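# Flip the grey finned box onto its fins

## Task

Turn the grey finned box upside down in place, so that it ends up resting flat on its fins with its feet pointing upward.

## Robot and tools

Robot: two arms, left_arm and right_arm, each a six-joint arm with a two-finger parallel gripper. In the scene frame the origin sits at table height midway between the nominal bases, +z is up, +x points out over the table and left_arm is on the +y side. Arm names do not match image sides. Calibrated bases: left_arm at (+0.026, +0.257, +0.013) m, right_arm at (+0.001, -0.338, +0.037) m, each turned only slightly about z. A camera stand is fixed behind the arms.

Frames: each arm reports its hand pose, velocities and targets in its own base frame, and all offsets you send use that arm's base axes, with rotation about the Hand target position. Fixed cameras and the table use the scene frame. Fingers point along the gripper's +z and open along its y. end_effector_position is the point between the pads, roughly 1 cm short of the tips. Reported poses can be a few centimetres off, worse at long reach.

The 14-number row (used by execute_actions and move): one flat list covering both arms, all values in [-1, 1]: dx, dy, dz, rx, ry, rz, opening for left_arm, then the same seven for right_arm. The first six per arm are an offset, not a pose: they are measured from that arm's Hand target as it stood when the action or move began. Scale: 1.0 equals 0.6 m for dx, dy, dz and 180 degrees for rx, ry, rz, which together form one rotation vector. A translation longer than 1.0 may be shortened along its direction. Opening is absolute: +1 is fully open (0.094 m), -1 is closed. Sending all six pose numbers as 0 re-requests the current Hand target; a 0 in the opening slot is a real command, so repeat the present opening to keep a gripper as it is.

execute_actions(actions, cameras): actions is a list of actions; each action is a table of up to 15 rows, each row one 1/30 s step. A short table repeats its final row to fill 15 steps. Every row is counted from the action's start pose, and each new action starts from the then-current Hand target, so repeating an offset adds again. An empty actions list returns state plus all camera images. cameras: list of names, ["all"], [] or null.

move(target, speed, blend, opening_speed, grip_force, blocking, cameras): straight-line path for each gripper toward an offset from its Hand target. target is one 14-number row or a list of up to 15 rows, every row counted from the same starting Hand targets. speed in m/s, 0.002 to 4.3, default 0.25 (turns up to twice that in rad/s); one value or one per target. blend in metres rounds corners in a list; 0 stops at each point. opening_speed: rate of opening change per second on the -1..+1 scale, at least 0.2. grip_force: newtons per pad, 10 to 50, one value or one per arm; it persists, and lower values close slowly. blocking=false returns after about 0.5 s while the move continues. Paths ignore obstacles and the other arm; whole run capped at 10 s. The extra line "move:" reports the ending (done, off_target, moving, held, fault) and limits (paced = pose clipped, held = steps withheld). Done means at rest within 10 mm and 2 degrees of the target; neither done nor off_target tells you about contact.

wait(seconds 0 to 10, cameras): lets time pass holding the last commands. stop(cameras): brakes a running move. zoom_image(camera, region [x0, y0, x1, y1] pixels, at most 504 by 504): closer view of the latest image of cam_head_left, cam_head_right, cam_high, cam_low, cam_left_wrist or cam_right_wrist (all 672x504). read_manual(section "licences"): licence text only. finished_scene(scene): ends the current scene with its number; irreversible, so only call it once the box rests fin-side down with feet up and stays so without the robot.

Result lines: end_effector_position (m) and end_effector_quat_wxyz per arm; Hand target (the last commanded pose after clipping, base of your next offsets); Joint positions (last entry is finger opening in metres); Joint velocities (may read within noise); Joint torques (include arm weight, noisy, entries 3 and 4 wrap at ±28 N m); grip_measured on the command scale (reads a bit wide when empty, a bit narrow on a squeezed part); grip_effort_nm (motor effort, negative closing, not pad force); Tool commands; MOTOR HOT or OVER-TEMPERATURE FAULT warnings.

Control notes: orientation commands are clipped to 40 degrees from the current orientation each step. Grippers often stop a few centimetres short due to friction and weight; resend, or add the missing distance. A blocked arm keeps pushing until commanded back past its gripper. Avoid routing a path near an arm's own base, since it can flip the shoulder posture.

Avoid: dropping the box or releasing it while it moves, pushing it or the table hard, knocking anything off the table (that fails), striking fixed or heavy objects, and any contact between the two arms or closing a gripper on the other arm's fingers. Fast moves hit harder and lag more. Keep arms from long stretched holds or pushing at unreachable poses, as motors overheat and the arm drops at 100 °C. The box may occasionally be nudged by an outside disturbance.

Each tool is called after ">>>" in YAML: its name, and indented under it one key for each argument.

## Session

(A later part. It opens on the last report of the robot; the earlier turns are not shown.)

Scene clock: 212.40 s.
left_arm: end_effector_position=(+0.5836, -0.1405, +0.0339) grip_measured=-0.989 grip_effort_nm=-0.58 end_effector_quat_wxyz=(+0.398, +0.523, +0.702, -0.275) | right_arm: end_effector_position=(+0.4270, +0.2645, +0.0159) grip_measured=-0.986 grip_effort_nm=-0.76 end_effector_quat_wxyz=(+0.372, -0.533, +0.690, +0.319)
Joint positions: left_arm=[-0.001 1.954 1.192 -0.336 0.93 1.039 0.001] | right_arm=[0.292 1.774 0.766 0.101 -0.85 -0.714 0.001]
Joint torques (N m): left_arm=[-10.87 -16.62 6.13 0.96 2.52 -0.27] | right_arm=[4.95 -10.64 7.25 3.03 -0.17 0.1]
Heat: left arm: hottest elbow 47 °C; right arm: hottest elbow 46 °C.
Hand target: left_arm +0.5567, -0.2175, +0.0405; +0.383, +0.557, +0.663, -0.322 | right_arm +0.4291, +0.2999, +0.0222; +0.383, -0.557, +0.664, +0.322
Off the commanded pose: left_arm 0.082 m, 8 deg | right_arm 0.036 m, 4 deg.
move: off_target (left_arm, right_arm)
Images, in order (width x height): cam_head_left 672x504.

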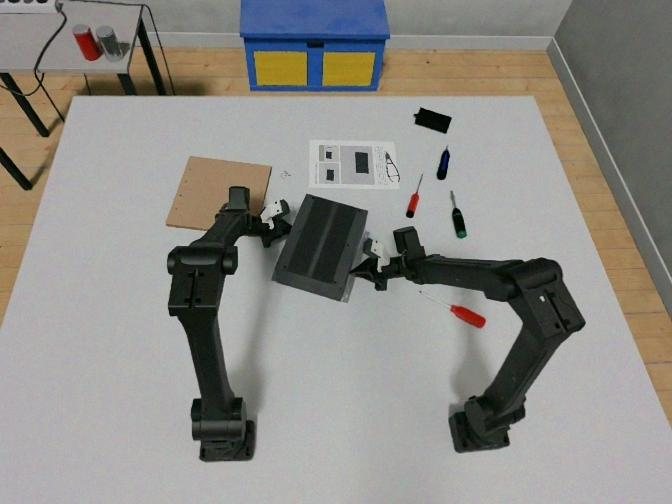

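>>> move:
  target:
    - [0.0,0.26,0.03,0,0,0,-1,-0.0,-0.18,0.005,0,0,0,-1]
    - [-0.25,0.27,0.0,0,0,0,-1,-0.03,-0.18,0.0,0,0,0,-1]
  speed: 0.15
  blend: [0.02,0]
  cameras: ["cam_head_left","cam_left_wrist","cam_right_wrist"]

Scene clock: 236.47 s.
left_arm: end_effector_position=(+0.4051, -0.0597, +0.0365) grip_measured=-0.989 grip_effort_nm=-0.58 end_effector_quat_wxyz=(+0.375, +0.551, +0.667, -0.333) | right_arm: end_effector_position=(+0.4067, +0.1952, +0.0162) grip_measured=-0.986 grip_effort_nm=-0.76 end_effector_quat_wxyz=(+0.371, -0.554, +0.669, +0.329)
Joint positions: left_arm=[0.231 1.756 0.878 -0.827 1.045 1.69 0.001] | right_arm=[0.123 1.732 0.73 -0.135 -0.977 -1.027 0.001]
Joint torques (N m): left_arm=[0.09 -12.22 5.29 0.65 0.63 -0.09] | right_arm=[-1.14 -12.1 4.68 1.55 -0.65 -0.13]
Heat: left arm: hottest elbow 45 °C; right arm: hottest elbow 42 °C.
Hand target: left_arm +0.4066, -0.0554, +0.0404; +0.383, +0.557, +0.663, -0.322 | right_arm +0.4110, +0.1918, +0.0221; +0.383, -0.556, +0.664, +0.322
Off the commanded pose: left_arm 0.006 m, 2 deg | right_arm 0.008 m, 2 deg.
move: done
Images, in order (width x height): cam_head_left 672x504, cam_left_wrist 672x504, cam_right_wrist 672x504.

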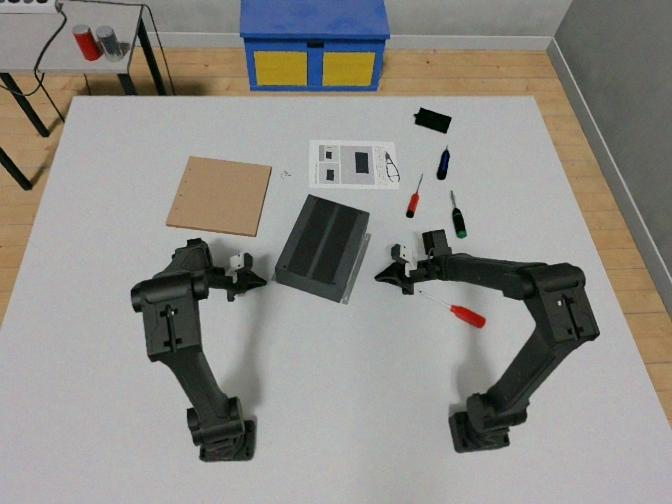

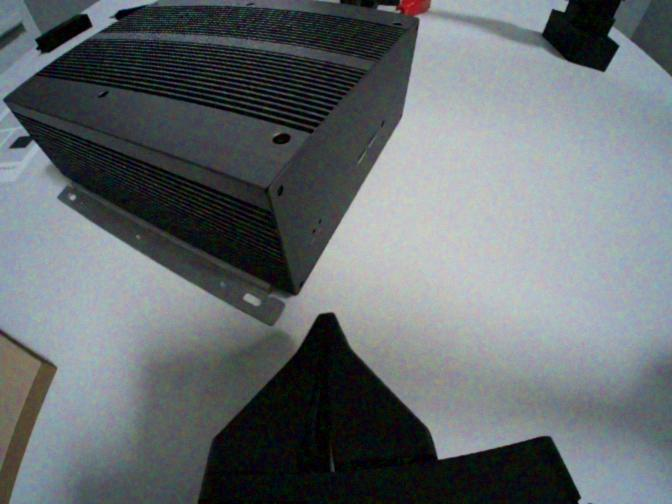

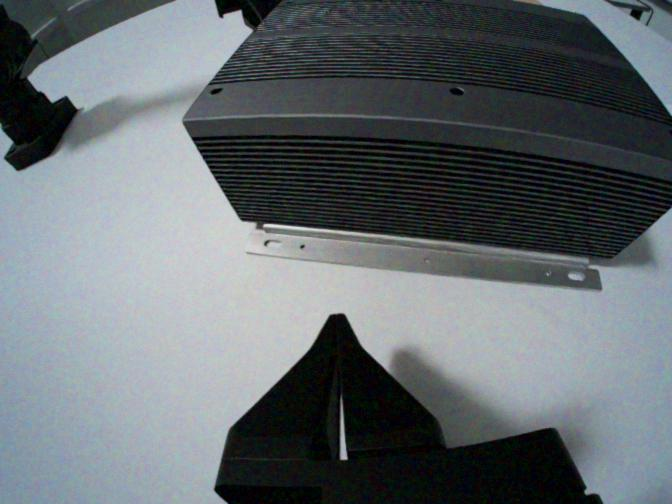

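>>> move:
  target:
    - [0.075,0,0,0,0,0,-1,0,-0.01,0,0,0,0,-1]
    - [0.075,-0.11,0,0,0,0,-1,0,-0.01,0,0,0,0,-1]
  speed: 0.1

>>> move:
  target: [0,-0.1,0,0,0,0,-1,0,0,0,0,0,0,-1]
  speed: 0.1
  cameras: ["cam_head_left","cam_left_wrist"]

Scene clock: 247.43 s.
left_arm: end_effector_position=(+0.4609, -0.0978, +0.0389) grip_measured=-0.989 grip_effort_nm=-0.58 end_effector_quat_wxyz=(+0.390, +0.546, +0.675, -0.308) | right_arm: end_effector_position=(+0.4078, +0.1915, +0.0169) grip_measured=-0.986 grip_effort_nm=-0.76 end_effector_quat_wxyz=(+0.376, -0.557, +0.664, +0.326)
Joint positions: left_arm=[0.114 1.777 0.924 -0.537 1.03 1.372 0.001] | right_arm=[0.113 1.731 0.73 -0.138 -0.982 -1.05 0.001]
Joint torques (N m): left_arm=[-4.89 -12.92 5.18 1.03 1.02 -0.32] | right_arm=[-1.67 -11.99 4.9 0.72 -0.73 -0.17]
Heat: left arm: hottest elbow 44 °C; right arm: hottest elbow 41 °C.
Hand target: left_arm +0.4516, -0.1215, +0.0404; +0.383, +0.557, +0.663, -0.322 | right_arm +0.4110, +0.1859, +0.0221; +0.383, -0.556, +0.664, +0.322
Off the commanded pose: left_arm 0.025 m, 3 deg | right_arm 0.008 m, 1 deg.
move: off_target (left_arm)

Scene clock: 249.03 s.
left_arm: end_effector_position=(+0.4597, -0.1621, +0.0400) grip_measured=-0.989 grip_effort_nm=-0.58 end_effector_quat_wxyz=(+0.388, +0.546, +0.673, -0.313) | right_arm: end_effector_position=(+0.4078, +0.1915, +0.0169) grip_measured=-0.986 grip_effort_nm=-0.76 end_effector_quat_wxyz=(+0.376, -0.557, +0.664, +0.326)
Joint positions: left_arm=[-0.034 1.753 0.871 -0.295 0.995 1.114 0.001] | right_arm=[0.113 1.731 0.73 -0.138 -0.982 -1.05 0.001]
Joint torques (N m): left_arm=[-4.42 -12.22 5.64 1.68 0.72 -0.32] | right_arm=[-1.67 -11.63 4.93 0.69 -0.78 -0.12]
Heat: left arm: hottest elbow 44 °C; right arm: hottest elbow 41 °C.
Hand target: left_arm +0.4516, -0.1814, +0.0404; +0.383, +0.557, +0.663, -0.322 | right_arm +0.4110, +0.1859, +0.0221; +0.383, -0.556, +0.664, +0.322
Off the commanded pose: left_arm 0.021 m, 2 deg | right_arm 0.008 m, 1 deg.
move: off_target (left_arm)
Images, in order (width x height): cam_head_left 672x504, cam_left_wrist 672x504.

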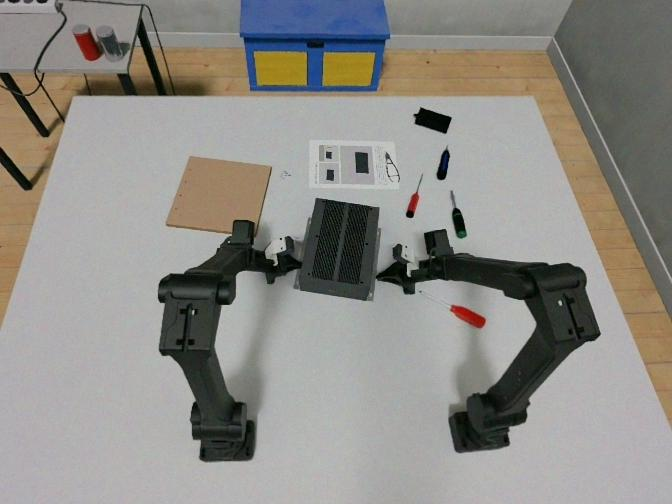

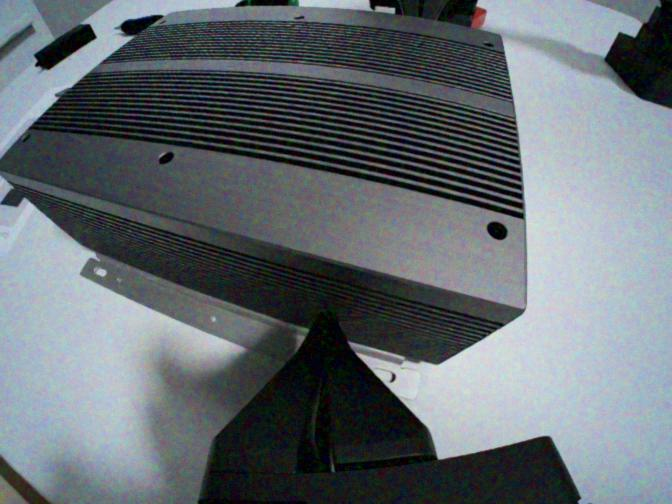

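>>> move:
  target:
    - [-0.05,0.03,0,0,0,0,-1,0,0.03,0,0,0,0,-1]
    - [-0.06,-0.03,0.0,0,0,0,-1,0.01,0.09,-0.005,0,0,0,-1]
  speed: 0.06
  blend: [0.005,0]
  cameras: ["cam_head_left"]

Scene clock: 259.87 s.
left_arm: end_effector_position=(+0.4324, -0.1592, +0.0406) grip_measured=-0.989 grip_effort_nm=-0.58 end_effector_quat_wxyz=(+0.394, +0.533, +0.688, -0.297) | right_arm: end_effector_position=(+0.4151, +0.2053, +0.0156) grip_measured=-0.986 grip_effort_nm=-0.76 end_effector_quat_wxyz=(+0.378, -0.530, +0.690, +0.318)
Joint positions: left_arm=[-0.037 1.675 0.755 -0.188 0.959 1.037 0.001] | right_arm=[0.155 1.731 0.711 -0.004 -0.928 -0.876 0.001]
Joint torques (N m): left_arm=[-8.06 -10.4 5.5 1.83 1.33 -0.32] | right_arm=[5.77 -9.82 6.6 2.84 -0.33 0.07]
Heat: left arm: hottest elbow 43 °C; right arm: hottest elbow 40 °C.
Hand target: left_arm +0.4156, -0.1994, +0.0404; +0.383, +0.557, +0.663, -0.322 | right_arm +0.4171, +0.2399, +0.0192; +0.383, -0.556, +0.664, +0.322
Off the commanded pose: left_arm 0.044 m, 5 deg | right_arm 0.035 m, 4 deg.
move: off_target (left_arm, right_arm)
Images, in order (width x height): cam_head_left 672x504.

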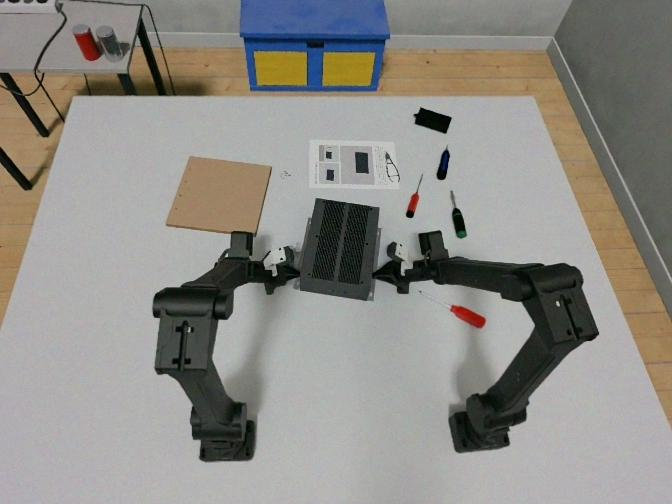

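>>> move:
  target:
    - [-0.01,-0.055,0.02,0,0,0,-1,0.03,0.085,0.02,0,0,0,-1]
    - [0.0,-0.07,0.13,0,0,0,-1,0.06,0.095,0.15,0,0,0,-1]
  speed: 0.06
  blend: [0.005,0]
  cameras: ["cam_head_left","cam_low"]

Scene clock: 270.17 s.
left_arm: end_effector_position=(+0.4128, -0.1641, +0.0567) grip_measured=-0.989 grip_effort_nm=-0.58 end_effector_quat_wxyz=(+0.342, +0.497, +0.744, -0.288) | right_arm: end_effector_position=(+0.4228, +0.2053, +0.0292) grip_measured=-0.986 grip_effort_nm=-0.75 end_effector_quat_wxyz=(+0.314, -0.484, +0.760, +0.298)
Joint positions: left_arm=[-0.08 1.561 0.731 -0.302 0.845 0.898 0.001] | right_arm=[0.188 1.661 0.767 -0.196 -0.787 -0.744 0.001]
Joint torques (N m): left_arm=[-12.51 -14.56 11.11 1.81 4.3 -0.31] | right_arm=[10.75 -16.26 13.71 2.58 -4.28 -0.03]
Heat: left arm: hottest elbow 43 °C; right arm: hottest elbow 40 °C.
Hand target: left_arm +0.4156, -0.2414, +0.1184; +0.383, +0.557, +0.663, -0.322 | right_arm +0.4531, +0.2968, +0.1092; +0.383, -0.556, +0.664, +0.321
Off the commanded pose: left_arm 0.099 m, 13 deg | right_arm 0.125 m, 16 deg.
move: off_target (left_arm, right_arm)
Images, in order (width x height): cam_head_left 672x504, cam_low 672x504.

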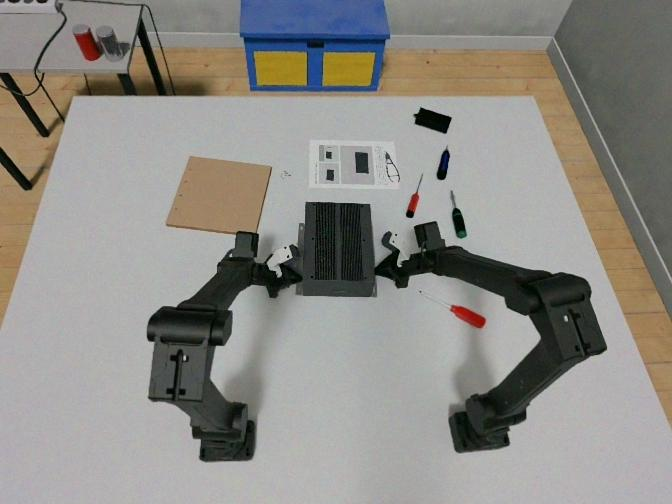

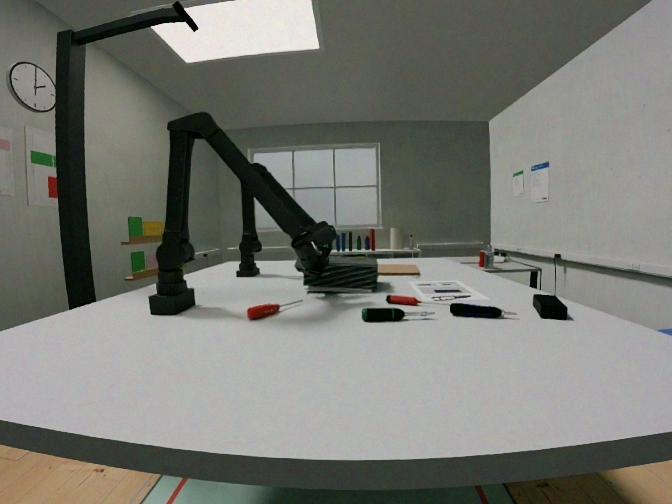

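>>> move:
  target: [0.03,-0.01,0.1,0,0,0,-1,0.08,0.015,0.11,0,0,0,-1]
  speed: 0.07
  cameras: ["cam_head_left","cam_low"]

Scene clock: 276.77 s.
left_arm: end_effector_position=(+0.4196, -0.2457, +0.1718) grip_measured=-0.989 grip_effort_nm=-0.58 end_effector_quat_wxyz=(+0.374, +0.559, +0.664, -0.327) | right_arm: end_effector_position=(+0.4801, +0.3060, +0.1602) grip_measured=-0.986 grip_effort_nm=-0.75 end_effector_quat_wxyz=(+0.364, -0.557, +0.669, +0.331)
Joint positions: left_arm=[-0.24 1.436 0.907 -0.463 0.921 0.866 0.001] | right_arm=[0.333 1.633 1.097 -0.388 -0.869 -0.749 0.001]
Joint torques (N m): left_arm=[-0.56 -8.53 10.81 2.02 0.45 -0.33] | right_arm=[-1.79 -12.4 10.95 1.68 -0.37 -0.02]
Heat: left arm: hottest wrist yaw 49 °C; right arm: hottest elbow 42 °C.
Hand target: left_arm +0.4336, -0.2475, +0.1785; +0.383, +0.557, +0.663, -0.322 | right_arm +0.5011, +0.3060, +0.1753; +0.383, -0.556, +0.664, +0.322
Off the commanded pose: left_arm 0.016 m, 1 deg | right_arm 0.026 m, 2 deg.
move: off_target (left_arm, right_arm)
Images, in order (width x height): cam_head_left 672x504, cam_low 672x504.

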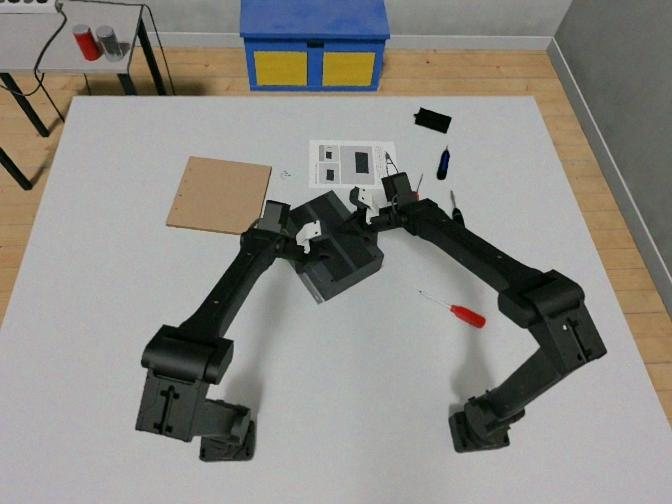

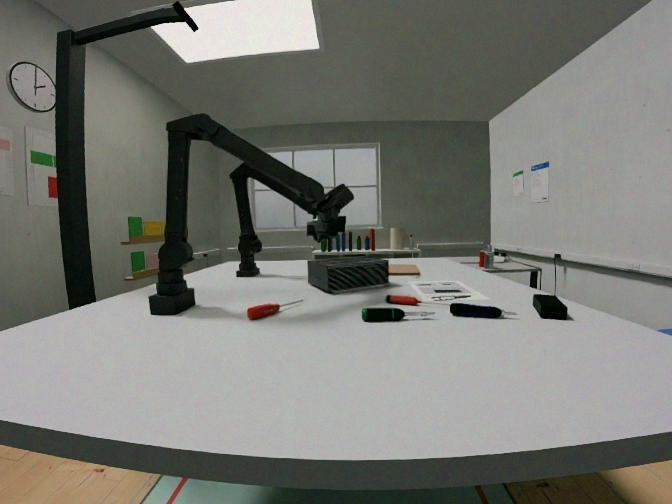

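>>> move:
  target:
    - [0.11,0.33,0.07,0,0,0,-1,0.015,-0.31,0.04,0,0,0,-1]
    - [0.207,0.34,-0.22,0,0,0,-1,-0.04,-0.31,-0.255,0,0,0,-1]
  speed: 0.2
  blend: [0.03,0]

>>> move:
  target:
    - [0,-0.1,-0.01,0,0,0,-1,0,0.13,0,0,0,0,-1]
    - [0,-0.24,-0.01,0,0,0,-1,-0.05,0.25,0,0,0,0,-1]
  speed: 0.08
  blend: [0.02,0]
  cameras: ["cam_head_left"]

Scene clock: 294.33 s.
left_arm: end_effector_position=(+0.5448, -0.0426, +0.0476) grip_measured=-0.989 grip_effort_nm=-0.58 end_effector_quat_wxyz=(+0.378, +0.548, +0.670, -0.330) | right_arm: end_effector_position=(+0.4723, +0.1257, +0.0221) grip_measured=-0.986 grip_effort_nm=-0.75 end_effector_quat_wxyz=(+0.376, -0.559, +0.663, +0.326)
Joint positions: left_arm=[0.203 1.991 1.309 -0.95 1.05 1.609 0.001] | right_arm=[-0.05 1.85 0.976 -0.518 -1.033 -1.349 0.001]
Joint torques (N m): left_arm=[-1.26 -14.56 9.47 0.88 0.63 -0.15] | right_arm=[-1.96 -13.74 5.45 1.16 -0.86 -0.02]
Heat: left arm: hottest elbow 45 °C; right arm: hottest elbow 43 °C.
Hand target: left_arm +0.5578, -0.0435, +0.0465; +0.383, +0.557, +0.663, -0.322 | right_arm +0.4770, +0.1199, +0.0222; +0.383, -0.556, +0.664, +0.322
Off the commanded pose: left_arm 0.013 m, 2 deg | right_arm 0.007 m, 1 deg.
move: off_target (left_arm)

Scene clock: 297.23 s.
left_arm: end_effector_position=(+0.5749, -0.1289, +0.0370) grip_measured=-0.989 grip_effort_nm=-0.58 end_effector_quat_wxyz=(+0.394, +0.530, +0.691, -0.293) | right_arm: end_effector_position=(+0.4587, +0.2247, +0.0159) grip_measured=-0.986 grip_effort_nm=-0.76 end_effector_quat_wxyz=(+0.383, -0.526, +0.695, +0.305)
Joint positions: left_arm=[0.028 1.956 1.206 -0.435 0.977 1.128 0.001] | right_arm=[0.19 1.8 0.822 0.017 -0.884 -0.811 0.001]
Joint torques (N m): left_arm=[-8.82 -16.56 6.08 1.5 1.56 -0.32] | right_arm=[6.89 -12.75 5.89 2.43 -1.03 0.06]
Heat: left arm: hottest elbow 45 °C; right arm: hottest elbow 42 °C.
Hand target: left_arm +0.5578, -0.1875, +0.0404; +0.383, +0.557, +0.663, -0.322 | right_arm +0.4470, +0.2699, +0.0221; +0.383, -0.556, +0.664, +0.322
Off the commanded pose: left_arm 0.061 m, 6 deg | right_arm 0.047 m, 5 deg.
move: off_target (left_arm, right_arm)
Images, in order (width x height): cam_head_left 672x504.

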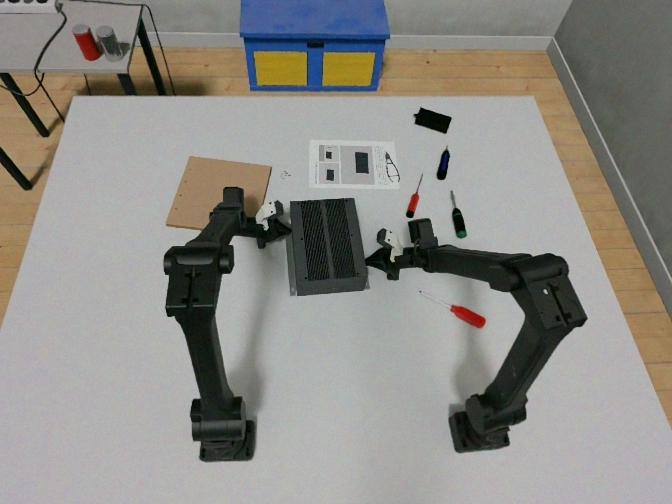

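>>> move:
  target:
    - [0.0,0.18,0.0,0,0,0,-1,0,-0.12,0,0,0,0,-1]
    - [-0.21,0.18,0.0,0,0,0,-1,-0.03,-0.12,0,0,0,0,-1]
    - [-0.225,0.06,0,0,0,0,-1,-0.035,0.02,0,0,0,0,-1]
  speed: 0.12
  blend: [0.02,0.02,0]
  cameras: ["cam_head_left"]

Scene clock: 308.77 s.
left_arm: end_effector_position=(+0.4258, -0.1288, +0.0351) grip_measured=-0.989 grip_effort_nm=-0.58 end_effector_quat_wxyz=(+0.382, +0.541, +0.680, -0.315) | right_arm: end_effector_position=(+0.4358, +0.2358, +0.0158) grip_measured=-0.986 grip_effort_nm=-0.75 end_effector_quat_wxyz=(+0.381, -0.525, +0.697, +0.306)
Joint positions: left_arm=[0.046 1.707 0.798 -0.392 1.014 1.239 0.001] | right_arm=[0.227 1.765 0.757 0.079 -0.861 -0.76 0.001]
Joint torques (N m): left_arm=[-5.13 -11.4 5.91 1.73 1 -0.35] | right_arm=[7 -10.7 6.26 2.65 -0.86 0.07]
Heat: left arm: hottest elbow 45 °C; right arm: hottest elbow 41 °C.
Hand target: left_arm +0.4229, -0.1515, +0.0404; +0.383, +0.557, +0.663, -0.322 | right_arm +0.4261, +0.2819, +0.0221; +0.383, -0.556, +0.664, +0.322
Off the commanded pose: left_arm 0.024 m, 3 deg | right_arm 0.048 m, 6 deg.
move: off_target (left_arm, right_arm)
Images, in order (width x height): cam_head_left 672x504.

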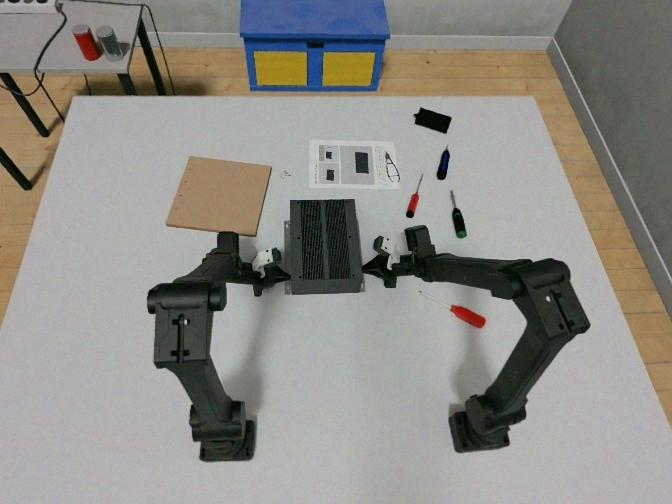

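>>> move:
  target:
    - [0.0,-0.1,0.02,0,0,0,-1,0.03,0.07,0.02,0,0,0,-1]
    - [0.0,-0.12,0.13,0,0,0,-1,0.05,0.08,0.145,0,0,0,-1]
  speed: 0.06
  blend: [0.005,0]
  cameras: ["cam_head_left","cam_low"]

Scene clock: 321.03 s.
left_arm: end_effector_position=(+0.4134, -0.1463, +0.0542) grip_measured=-0.989 grip_effort_nm=-0.57 end_effector_quat_wxyz=(+0.335, +0.496, +0.745, -0.294) | right_arm: end_effector_position=(+0.4475, +0.2278, +0.0317) grip_measured=-0.986 grip_effort_nm=-0.75 end_effector_quat_wxyz=(+0.327, -0.484, +0.762, +0.280)
Joint positions: left_arm=[-0.031 1.576 0.751 -0.378 0.869 0.971 0.001] | right_arm=[0.238 1.696 0.817 -0.13 -0.733 -0.673 0.001]
Joint torques (N m): left_arm=[-12.63 -14.97 11.12 2.1 4.42 -0.32] | right_arm=[11.46 -16.73 12.6 2.24 -4.71 -0.03]
Heat: left arm: hottest elbow 44 °C; right arm: hottest elbow 42 °C.
Hand target: left_arm +0.4229, -0.2235, +0.1184; +0.383, +0.557, +0.663, -0.322 | right_arm +0.4560, +0.3300, +0.1091; +0.383, -0.557, +0.664, +0.322
Off the commanded pose: left_arm 0.101 m, 13 deg | right_arm 0.128 m, 16 deg.
move: off_target (left_arm, right_arm)
Images, in order (width x height): cam_head_left 672x504, cam_low 672x504.

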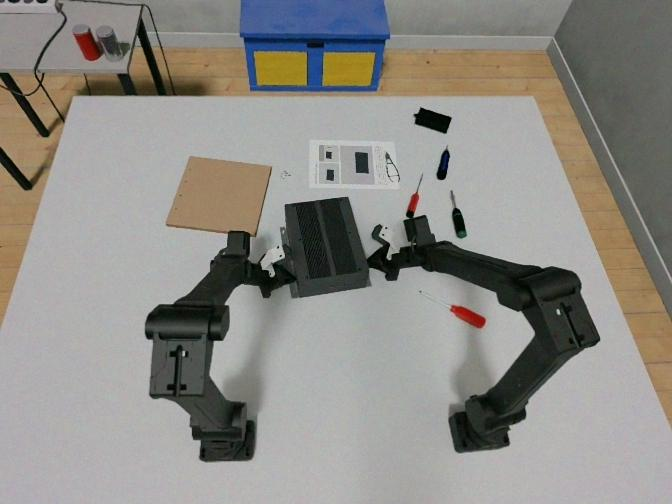

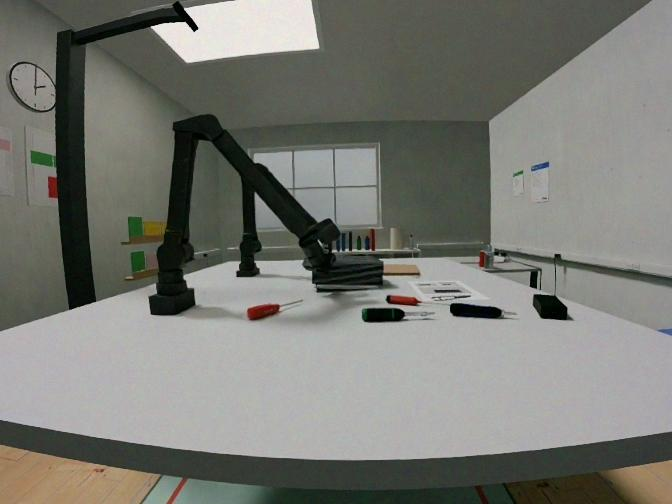

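>>> move:
  target: [0.05,-0.01,0.05,0,0,0,-1,-0.03,0.01,0.055,0,0,0,-1]
  speed: 0.06
  cameras: ["cam_head_left","cam_low"]

Scene clock: 327.77 s.
left_arm: end_effector_position=(+0.4094, -0.1517, +0.0738) grip_measured=-0.989 grip_effort_nm=-0.57 end_effector_quat_wxyz=(+0.317, +0.491, +0.749, -0.312) | right_arm: end_effector_position=(+0.4461, +0.2238, +0.0596) grip_measured=-0.986 grip_effort_nm=-0.75 end_effector_quat_wxyz=(+0.331, -0.477, +0.768, +0.269)
Joint positions: left_arm=[-0.041 1.542 0.787 -0.494 0.88 0.965 0.001] | right_arm=[0.238 1.615 0.817 -0.193 -0.707 -0.655 0.001]
Joint torques (N m): left_arm=[-12.16 -12.92 16.62 2.54 4.03 -0.33] | right_arm=[12.81 -16.85 12.15 2.32 -5.3 0.02]
Heat: left arm: hottest wrist yaw 52 °C; right arm: hottest elbow 42 °C.
Hand target: left_arm +0.4528, -0.2295, +0.1485; +0.383, +0.556, +0.663, -0.322 | right_arm +0.4380, +0.3360, +0.1422; +0.383, -0.556, +0.664, +0.322
Off the commanded pose: left_arm 0.116 m, 15 deg | right_arm 0.139 m, 17 deg.
move: off_target (left_arm, right_arm)
Images, in order (width x height): cam_head_left 672x504, cam_low 672x504.

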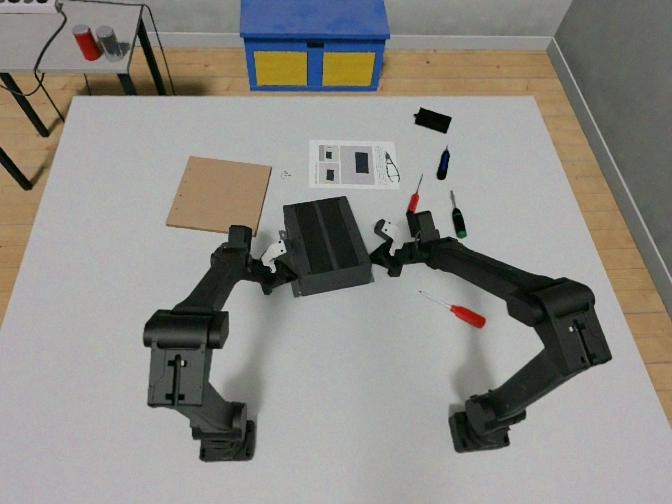

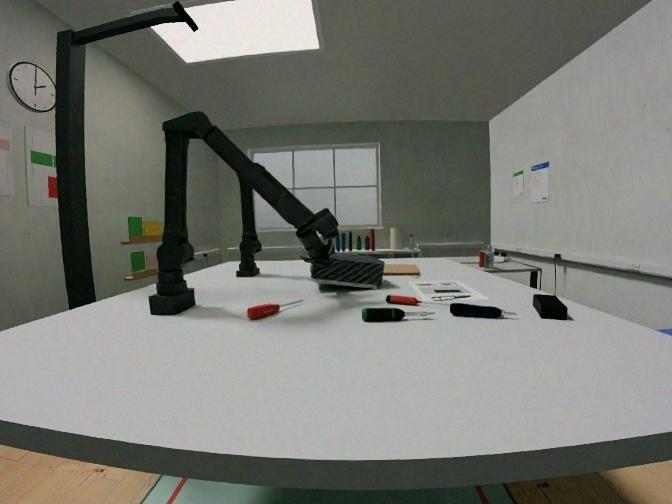

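>>> move:
  target: [0.1,-0.005,0.06,0,0,0,-1,0.0,0.0,0.06,0,0,0,-1]
  speed: 0.07
  cameras: ["cam_head_left","cam_low"]

Scene clock: 334.40 s.
left_arm: end_effector_position=(+0.4979, -0.2319, +0.1695) grip_measured=-0.989 grip_effort_nm=-0.56 end_effector_quat_wxyz=(+0.371, +0.557, +0.666, -0.330) | right_arm: end_effector_position=(+0.4271, +0.3269, +0.1654) grip_measured=-0.986 grip_effort_nm=-0.73 end_effector_quat_wxyz=(+0.370, -0.555, +0.671, +0.324)
Joint positions: left_arm=[-0.173 1.63 1.136 -0.586 0.957 0.961 0.001] | right_arm=[0.42 1.513 0.955 -0.275 -0.798 -0.638 0.001]
Joint torques (N m): left_arm=[-0.26 -12.51 11.59 1.5 0.51 -0.35] | right_arm=[-0.26 -10.93 9.99 2.15 -0.31 0.06]
Heat: left arm: hottest wrist yaw 58 °C; right arm: hottest wrist yaw 49 °C.
Hand target: left_arm +0.5130, -0.2324, +0.1845; +0.383, +0.557, +0.663, -0.322 | right_arm +0.4381, +0.3359, +0.1781; +0.383, -0.556, +0.664, +0.322
Off the commanded pose: left_arm 0.021 m, 2 deg | right_arm 0.019 m, 2 deg.
move: off_target (left_arm, right_arm)
Images, in order (width x height): cam_head_left 672x504, cam_low 672x504.

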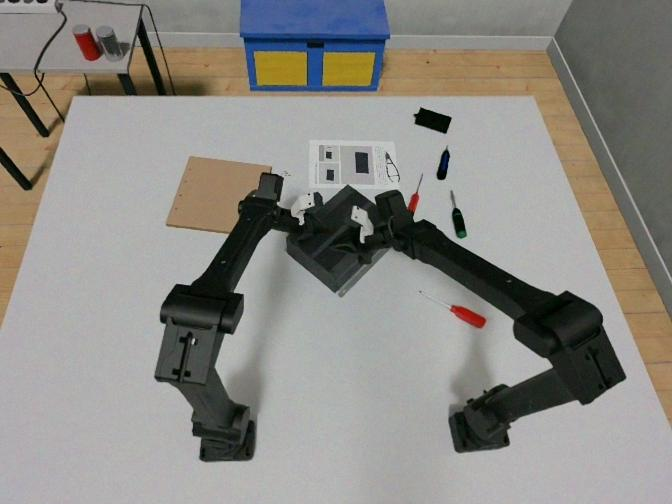

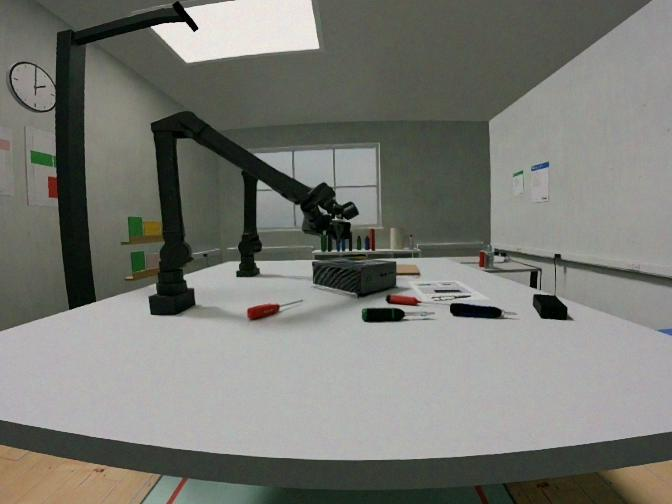

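>>> move:
  target:
    - [0.0,0.3,0.03,0,0,0,-1,0.05,-0.3,0.03,0,0,0,-1]
    - [-0.15,0.35,0.1,0,0,0,-1,0.05,-0.35,0.1,0,0,0,-1]
  speed: 0.2
  blend: [0.03,0]
  cameras: ["cam_head_left","cam_right_wrist","cam_left_wrist"]

Scene clock: 384.10 s.
left_arm: end_effector_position=(+0.4232, -0.0259, +0.2469) grip_measured=-0.989 grip_effort_nm=-0.56 end_effector_quat_wxyz=(+0.385, +0.557, +0.662, -0.320) | right_arm: end_effector_position=(+0.4529, +0.1319, +0.2242) grip_measured=-0.986 grip_effort_nm=-0.74 end_effector_quat_wxyz=(+0.370, -0.553, +0.669, +0.332)
Joint positions: left_arm=[0.301 1.504 1.22 -1.499 1.035 1.821 0.001] | right_arm=[-0.037 1.487 1.144 -1.042 -1.03 -1.314 0.001]
Joint torques (N m): left_arm=[-0.09 -9.82 8.29 -0.21 0.56 -0.09] | right_arm=[-1.44 -10.17 10.93 0.58 -0.83 -0.16]
Heat: left arm: hottest elbow 48 °C; right arm: hottest elbow 47 °C.
Hand target: left_arm +0.4229, -0.0225, +0.2444; +0.383, +0.557, +0.663, -0.322 | right_arm +0.4681, +0.1259, +0.2383; +0.383, -0.556, +0.664, +0.322
Off the commanded pose: left_arm 0.004 m, 0 deg | right_arm 0.021 m, 2 deg.
move: off_target (right_arm)
Images, in order (width x height): cam_head_left 672x504, cam_left_wrist 672x504, cam_right_wrist 672x504.

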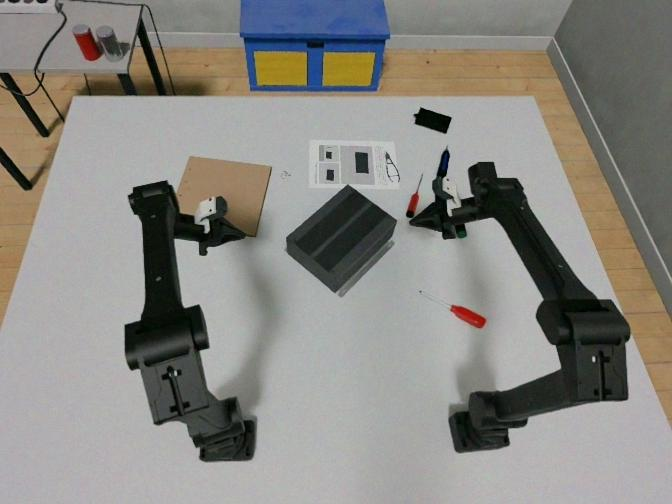

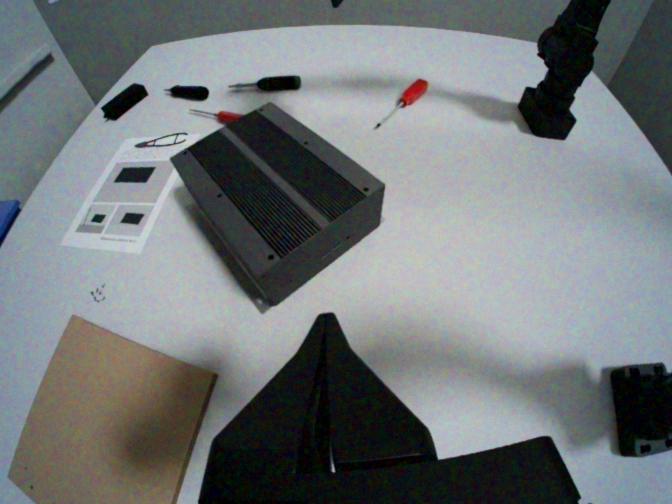

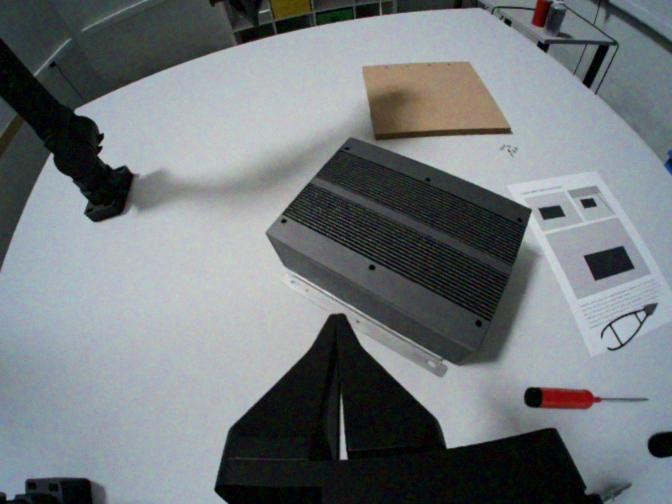

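>>> move:
  target:
    - [0.0,-0.13,-0.34,0,0,0,-1,0.13,-0.03,-0.2,0,0,0,-1]
    - [0.0,-0.2,-0.34,0,0,0,-1,0.13,0.0,-0.36,0,0,0,-1]
  speed: 0.12
  blend: [0.02,0]
  cameras: ["cam_head_left","cam_left_wrist"]

Scene clock: 404.13 s.
left_arm: end_effector_position=(+0.4240, -0.1395, +0.0427) grip_measured=-0.989 grip_effort_nm=-0.56 end_effector_quat_wxyz=(+0.385, +0.557, +0.662, -0.321) | right_arm: end_effector_position=(+0.5445, +0.1181, +0.0237) grip_measured=-0.986 grip_effort_nm=-0.74 end_effector_quat_wxyz=(+0.384, -0.553, +0.666, +0.321)
Joint positions: left_arm=[0.024 1.7 0.811 -0.423 1.03 1.276 0.001] | right_arm=[-0.057 1.971 1.187 -0.575 -1.034 -1.322 0.001]
Joint torques (N m): left_arm=[-1.44 -10.64 5.7 1.52 0.56 -0.32] | right_arm=[0.5 -15.09 6.04 1.1 -0.57 0.03]
Heat: left arm: hottest elbow 47 °C; right arm: hottest elbow 48 °C.
Hand target: left_arm +0.4230, -0.1425, +0.0406; +0.383, +0.557, +0.663, -0.322 | right_arm +0.5459, +0.1258, +0.0220; +0.383, -0.556, +0.664, +0.322
Off the commanded pose: left_arm 0.004 m, 0 deg | right_arm 0.008 m, 1 deg.
move: done
Images, in order (width x height): cam_head_left 672x504, cam_left_wrist 672x504.

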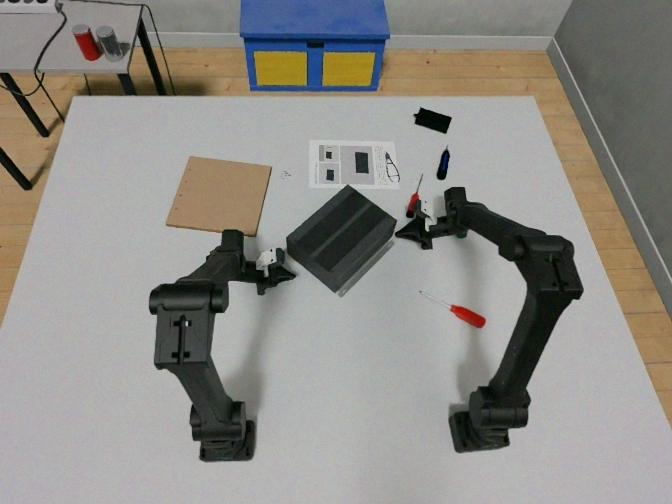

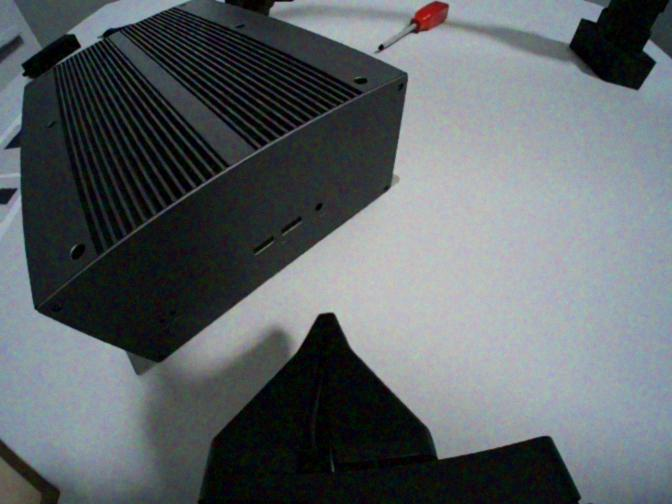

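>>> move:
  target: [0.0,-0.18,0.0,0,0,0,-1,0,0.06,0,0,0,0,-1]
  speed: 0.08
  cameras: ["cam_head_left"]

>>> move:
  target: [0.0,-0.08,0.0,0,0,0,-1,0,0.04,0,0,0,0,-1]
  speed: 0.08
  cameras: ["cam_head_left"]

Scene clock: 413.23 s.
left_arm: end_effector_position=(+0.4158, -0.2421, +0.0373) grip_measured=-0.989 grip_effort_nm=-0.56 end_effector_quat_wxyz=(+0.373, +0.552, +0.671, -0.325) | right_arm: end_effector_position=(+0.5431, +0.1465, +0.0167) grip_measured=-0.986 grip_effort_nm=-0.74 end_effector_quat_wxyz=(+0.378, -0.545, +0.675, +0.324)
Joint positions: left_arm=[-0.236 1.7 0.755 -0.044 0.914 0.85 0.001] | right_arm=[-0.002 1.971 1.157 -0.459 -1.014 -1.195 0.001]
Joint torques (N m): left_arm=[-2.08 -10.17 7.16 2.77 0.43 -0.32] | right_arm=[1.61 -16.5 6.15 1.76 -0.59 0.1]
Heat: left arm: hottest elbow 46 °C; right arm: hottest elbow 46 °C.
Hand target: left_arm +0.4229, -0.2505, +0.0405; +0.383, +0.557, +0.663, -0.322 | right_arm +0.5460, +0.1619, +0.0222; +0.383, -0.556, +0.664, +0.322
Off the commanded pose: left_arm 0.012 m, 1 deg | right_arm 0.017 m, 2 deg.
move: off_target (left_arm, right_arm)
Images, in order (width x height): cam_head_left 672x504.

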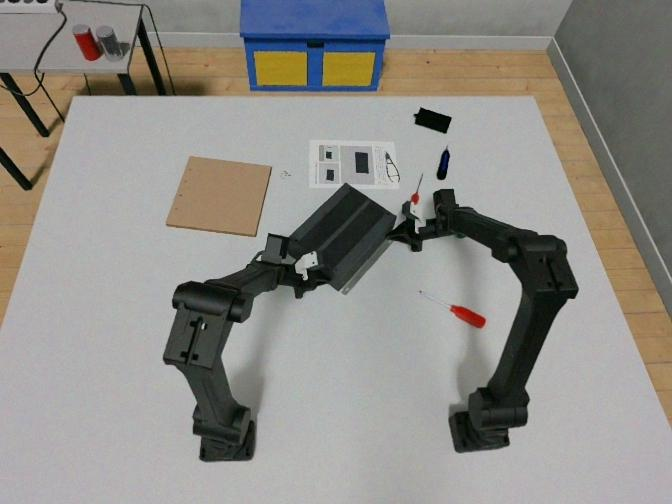

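Scene clock: 414.60 s.
left_arm: end_effector_position=(+0.4069, -0.2901, +0.0369) grip_measured=-0.989 grip_effort_nm=-0.56 end_effector_quat_wxyz=(+0.372, +0.557, +0.668, -0.326) | right_arm: end_effector_position=(+0.5458, +0.1616, +0.0165) grip_measured=-0.986 grip_effort_nm=-0.74 end_effector_quat_wxyz=(+0.380, -0.540, +0.679, +0.321)
Joint positions: left_arm=[-0.354 1.713 0.754 0.075 0.848 0.716 0.001] | right_arm=[0.029 1.967 1.144 -0.383 -1 -1.116 0.001]
Joint torques (N m): left_arm=[-1.2 -9.29 8.91 2.52 0.28 -0.32] | right_arm=[2.43 -16.85 5.97 1.94 -0.53 0.09]
Heat: left arm: hottest elbow 46 °C; right arm: hottest elbow 45 °C.
Hand target: left_arm +0.4230, -0.2985, +0.0404; +0.383, +0.557, +0.663, -0.322 | right_arm +0.5460, +0.1858, +0.0221; +0.383, -0.556, +0.664, +0.322
Off the commanded pose: left_arm 0.018 m, 1 deg | right_arm 0.025 m, 3 deg.
move: off_target (left_arm, right_arm)
Images, in order (width x height): cam_head_left 672x504.

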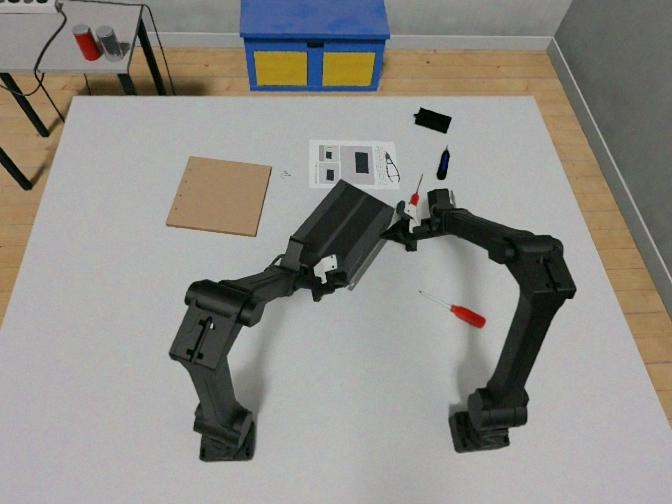

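>>> move:
  target: [0.0,0.02,0.0,0,0,0,-1,0.04,0.09,0,0,0,0,-1]
  speed: 0.08
  cameras: ["cam_head_left"]

>>> move:
  target: [0.0,0.0,0.0,0,0,0,-1,0.02,0.07,0,0,0,0,-1]
  speed: 0.08
  cameras: ["cam_head_left"]

Scene clock: 423.30 s.
left_arm: end_effector_position=(+0.4093, -0.2859, +0.0377) grip_measured=-0.989 grip_effort_nm=-0.56 end_effector_quat_wxyz=(+0.374, +0.554, +0.668, -0.327) | right_arm: end_effector_position=(+0.5556, +0.2083, +0.0166) grip_measured=-0.986 grip_effort_nm=-0.74 end_effector_quat_wxyz=(+0.373, -0.536, +0.685, +0.323)
Joint positions: left_arm=[-0.342 1.713 0.754 0.075 0.856 0.719 0.001] | right_arm=[0.117 1.982 1.166 -0.283 -0.956 -0.963 0.001]
Joint torques (N m): left_arm=[-0.15 -9.99 8.42 1.68 0.62 -0.07] | right_arm=[3.66 -14.1 9.73 2.29 -0.52 0.08]
Heat: left arm: hottest elbow 46 °C; right arm: hottest elbow 45 °C.
Hand target: left_arm +0.4229, -0.2865, +0.0404; +0.383, +0.557, +0.663, -0.322 | right_arm +0.5699, +0.2398, +0.0220; +0.382, -0.556, +0.664, +0.322
Off the commanded pose: left_arm 0.014 m, 1 deg | right_arm 0.035 m, 4 deg.
move: off_target (left_arm, right_arm)
Images, in order (width x height): cam_head_left 672x504.

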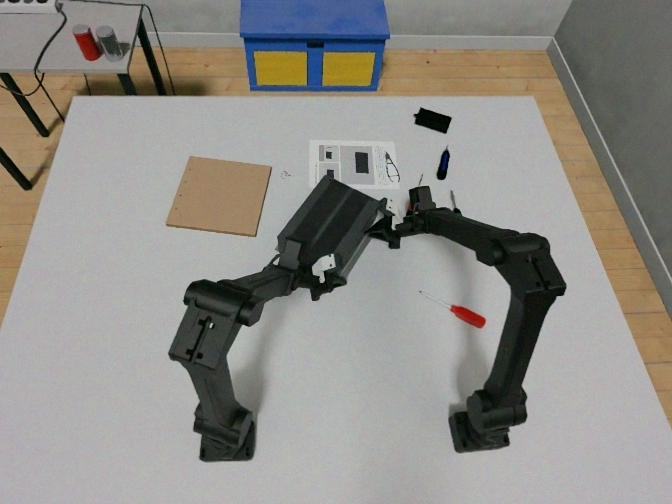

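Scene clock: 424.57 s.
left_arm: end_effector_position=(+0.4096, -0.2855, +0.0378) grip_measured=-0.989 grip_effort_nm=-0.56 end_effector_quat_wxyz=(+0.375, +0.554, +0.668, -0.327) | right_arm: end_effector_position=(+0.5698, +0.2477, +0.0169) grip_measured=-0.986 grip_effort_nm=-0.74 end_effector_quat_wxyz=(+0.373, -0.537, +0.685, +0.321)
Joint positions: left_arm=[-0.341 1.713 0.754 0.075 0.857 0.719 0.001] | right_arm=[0.186 2.013 1.214 -0.219 -0.92 -0.865 0.001]
Joint torques (N m): left_arm=[-0.09 -9.88 8.36 1.68 0.63 -0.07] | right_arm=[3.78 -15.09 9.91 2.25 -0.53 0.1]
Heat: left arm: hottest elbow 46 °C; right arm: hottest elbow 45 °C.
Hand target: left_arm +0.4230, -0.2865, +0.0404; +0.383, +0.557, +0.663, -0.322 | right_arm +0.5820, +0.2819, +0.0221; +0.383, -0.556, +0.664, +0.322
Off the commanded pose: left_arm 0.014 m, 1 deg | right_arm 0.037 m, 3 deg.
move: off_target (left_arm, right_arm)
Images, in order (width x height): cam_head_left 672x504.

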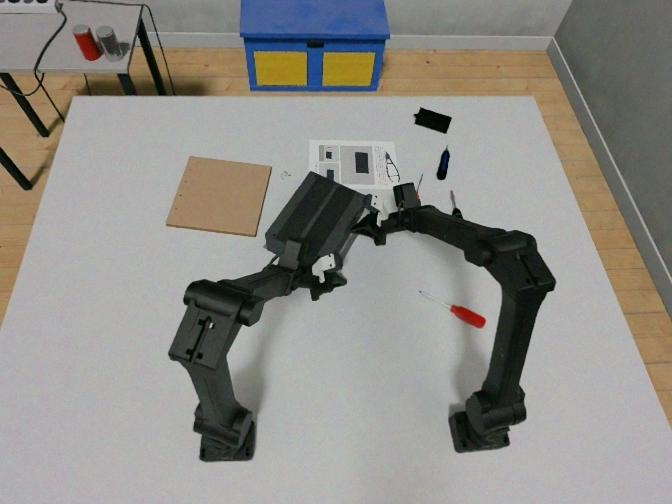

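>>> move:
  target: [0.0,-0.02,0.0,0,0,0,-1,0.02,0.1,0,0,0,0,-1]
  speed: 0.08

>>> move:
  target: [0.0,-0.02,0.0,0,0,0,-1,0.02,0.08,0,0,0,0,-1]
  speed: 0.08
  cameras: ["cam_head_left"]

Scene clock: 431.07 s.
left_arm: end_effector_position=(+0.4113, -0.2896, +0.0391) grip_measured=-0.989 grip_effort_nm=-0.56 end_effector_quat_wxyz=(+0.377, +0.556, +0.667, -0.322) | right_arm: end_effector_position=(+0.5865, +0.2966, +0.0171) grip_measured=-0.986 grip_effort_nm=-0.74 end_effector_quat_wxyz=(+0.373, -0.534, +0.690, +0.318)
Joint positions: left_arm=[-0.351 1.713 0.759 0.082 0.845 0.713 0.001] | right_arm=[0.266 2.056 1.283 -0.157 -0.864 -0.747 0.001]
Joint torques (N m): left_arm=[-1.61 -9.29 8.65 2.29 0.38 -0.34] | right_arm=[4.6 -15.27 10.61 2.5 -0.46 0.02]
Heat: left arm: hottest elbow 46 °C; right arm: hottest elbow 45 °C.
Hand target: left_arm +0.4229, -0.2986, +0.0404; +0.383, +0.557, +0.663, -0.322 | right_arm +0.5939, +0.3419, +0.0220; +0.382, -0.556, +0.664, +0.322
Off the commanded pose: left_arm 0.015 m, 1 deg | right_arm 0.046 m, 4 deg.
move: off_target (left_arm, right_arm)

Scene clock: 432.33 s.
left_arm: end_effector_position=(+0.4115, -0.3011, +0.0393) grip_measured=-0.989 grip_effort_nm=-0.56 end_effector_quat_wxyz=(+0.377, +0.556, +0.667, -0.322) | right_arm: end_effector_position=(+0.6063, +0.3378, +0.0177) grip_measured=-0.986 grip_effort_nm=-0.74 end_effector_quat_wxyz=(+0.376, -0.532, +0.691, +0.312)
Joint positions: left_arm=[-0.377 1.721 0.768 0.103 0.827 0.685 0.001] | right_arm=[0.325 2.108 1.374 -0.133 -0.816 -0.673 0.001]
Joint torques (N m): left_arm=[-1.55 -9.41 8.7 2.3 0.36 -0.32] | right_arm=[4.66 -15.85 10.67 2.29 -0.57 0.04]
Heat: left arm: hottest elbow 46 °C; right arm: hottest elbow 45 °C.
Hand target: left_arm +0.4230, -0.3104, +0.0405; +0.383, +0.556, +0.663, -0.322 | right_arm +0.6060, +0.3899, +0.0222; +0.383, -0.556, +0.664, +0.322
Off the commanded pose: left_arm 0.015 m, 1 deg | right_arm 0.052 m, 4 deg.
move: off_target (left_arm, right_arm)
Images, in order (width x height): cam_head_left 672x504.

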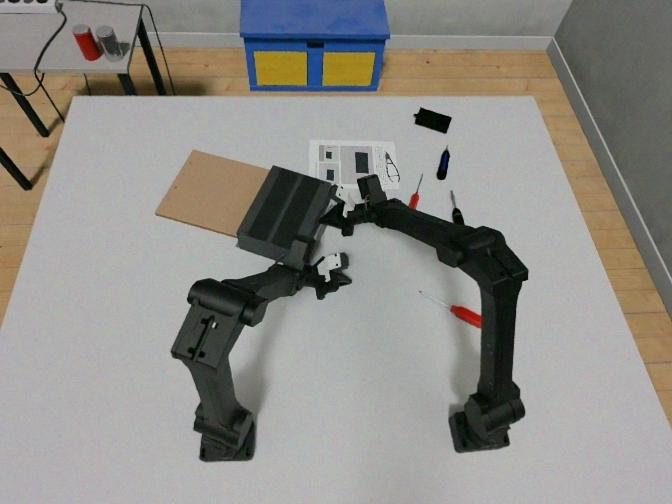

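>>> move:
  target:
    - [-0.02,0.0,0.3,0,0,0,-1,0.0,-0.1,0.0,0,0,0,-1]
    - [0.15,0.55,0.3,0,0,0,-1,0.0,-0.3,0.0,0,0,0,-1]
    - [0.19,0.57,0.0,0,0,0,-1,0.0,-0.3,0.1,0,0,0,-1]
  speed: 0.25
  blend: [0.03,0.02,0]
  cameras: ["cam_head_left","cam_left_wrist"]

Scene clock: 445.93 s.
left_arm: end_effector_position=(+0.5283, +0.0277, +0.0443) grip_measured=-0.989 grip_effort_nm=-0.56 end_effector_quat_wxyz=(+0.378, +0.549, +0.668, -0.330) | right_arm: end_effector_position=(+0.5914, +0.2131, +0.0628) grip_measured=-0.986 grip_effort_nm=-0.74 end_effector_quat_wxyz=(+0.366, -0.551, +0.673, +0.332)
Joint positions: left_arm=[0.338 2.042 1.377 -1.198 1.026 1.88 0.001] | right_arm=[0.115 1.99 1.347 -0.517 -0.979 -1.036 0.001]
Joint torques (N m): left_arm=[-0.67 -15.21 8.44 0.44 0.61 -0.06] | right_arm=[-1.38 -18.96 9.28 0.84 -0.71 -0.15]
Heat: left arm: hottest elbow 46 °C; right arm: hottest elbow 45 °C.
Hand target: left_arm +0.5371, +0.0316, +0.0406; +0.383, +0.556, +0.663, -0.322 | right_arm +0.6060, +0.2099, +0.0823; +0.383, -0.556, +0.664, +0.322
Off the commanded pose: left_arm 0.010 m, 1 deg | right_arm 0.025 m, 3 deg.
move: off_target (right_arm)
Images, in order (width x height): cam_head_left 672x504, cam_left_wrist 672x504.

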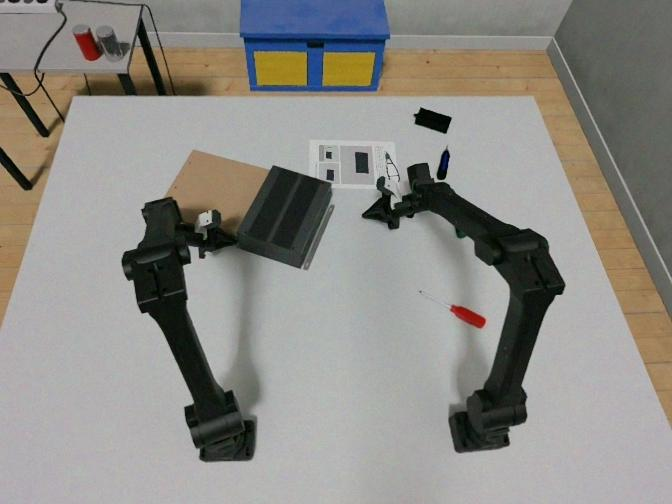

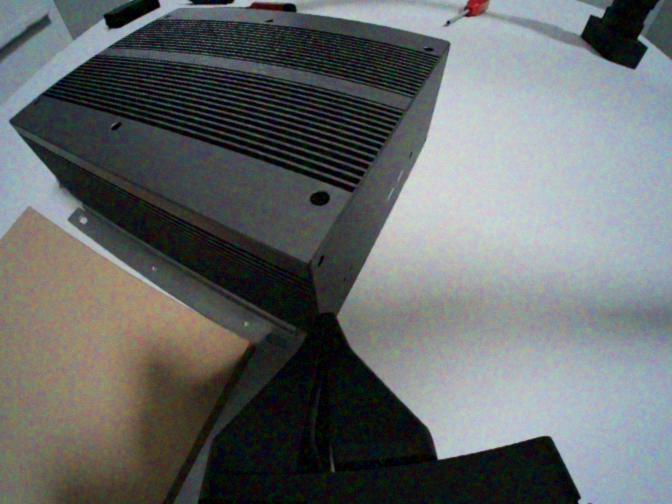

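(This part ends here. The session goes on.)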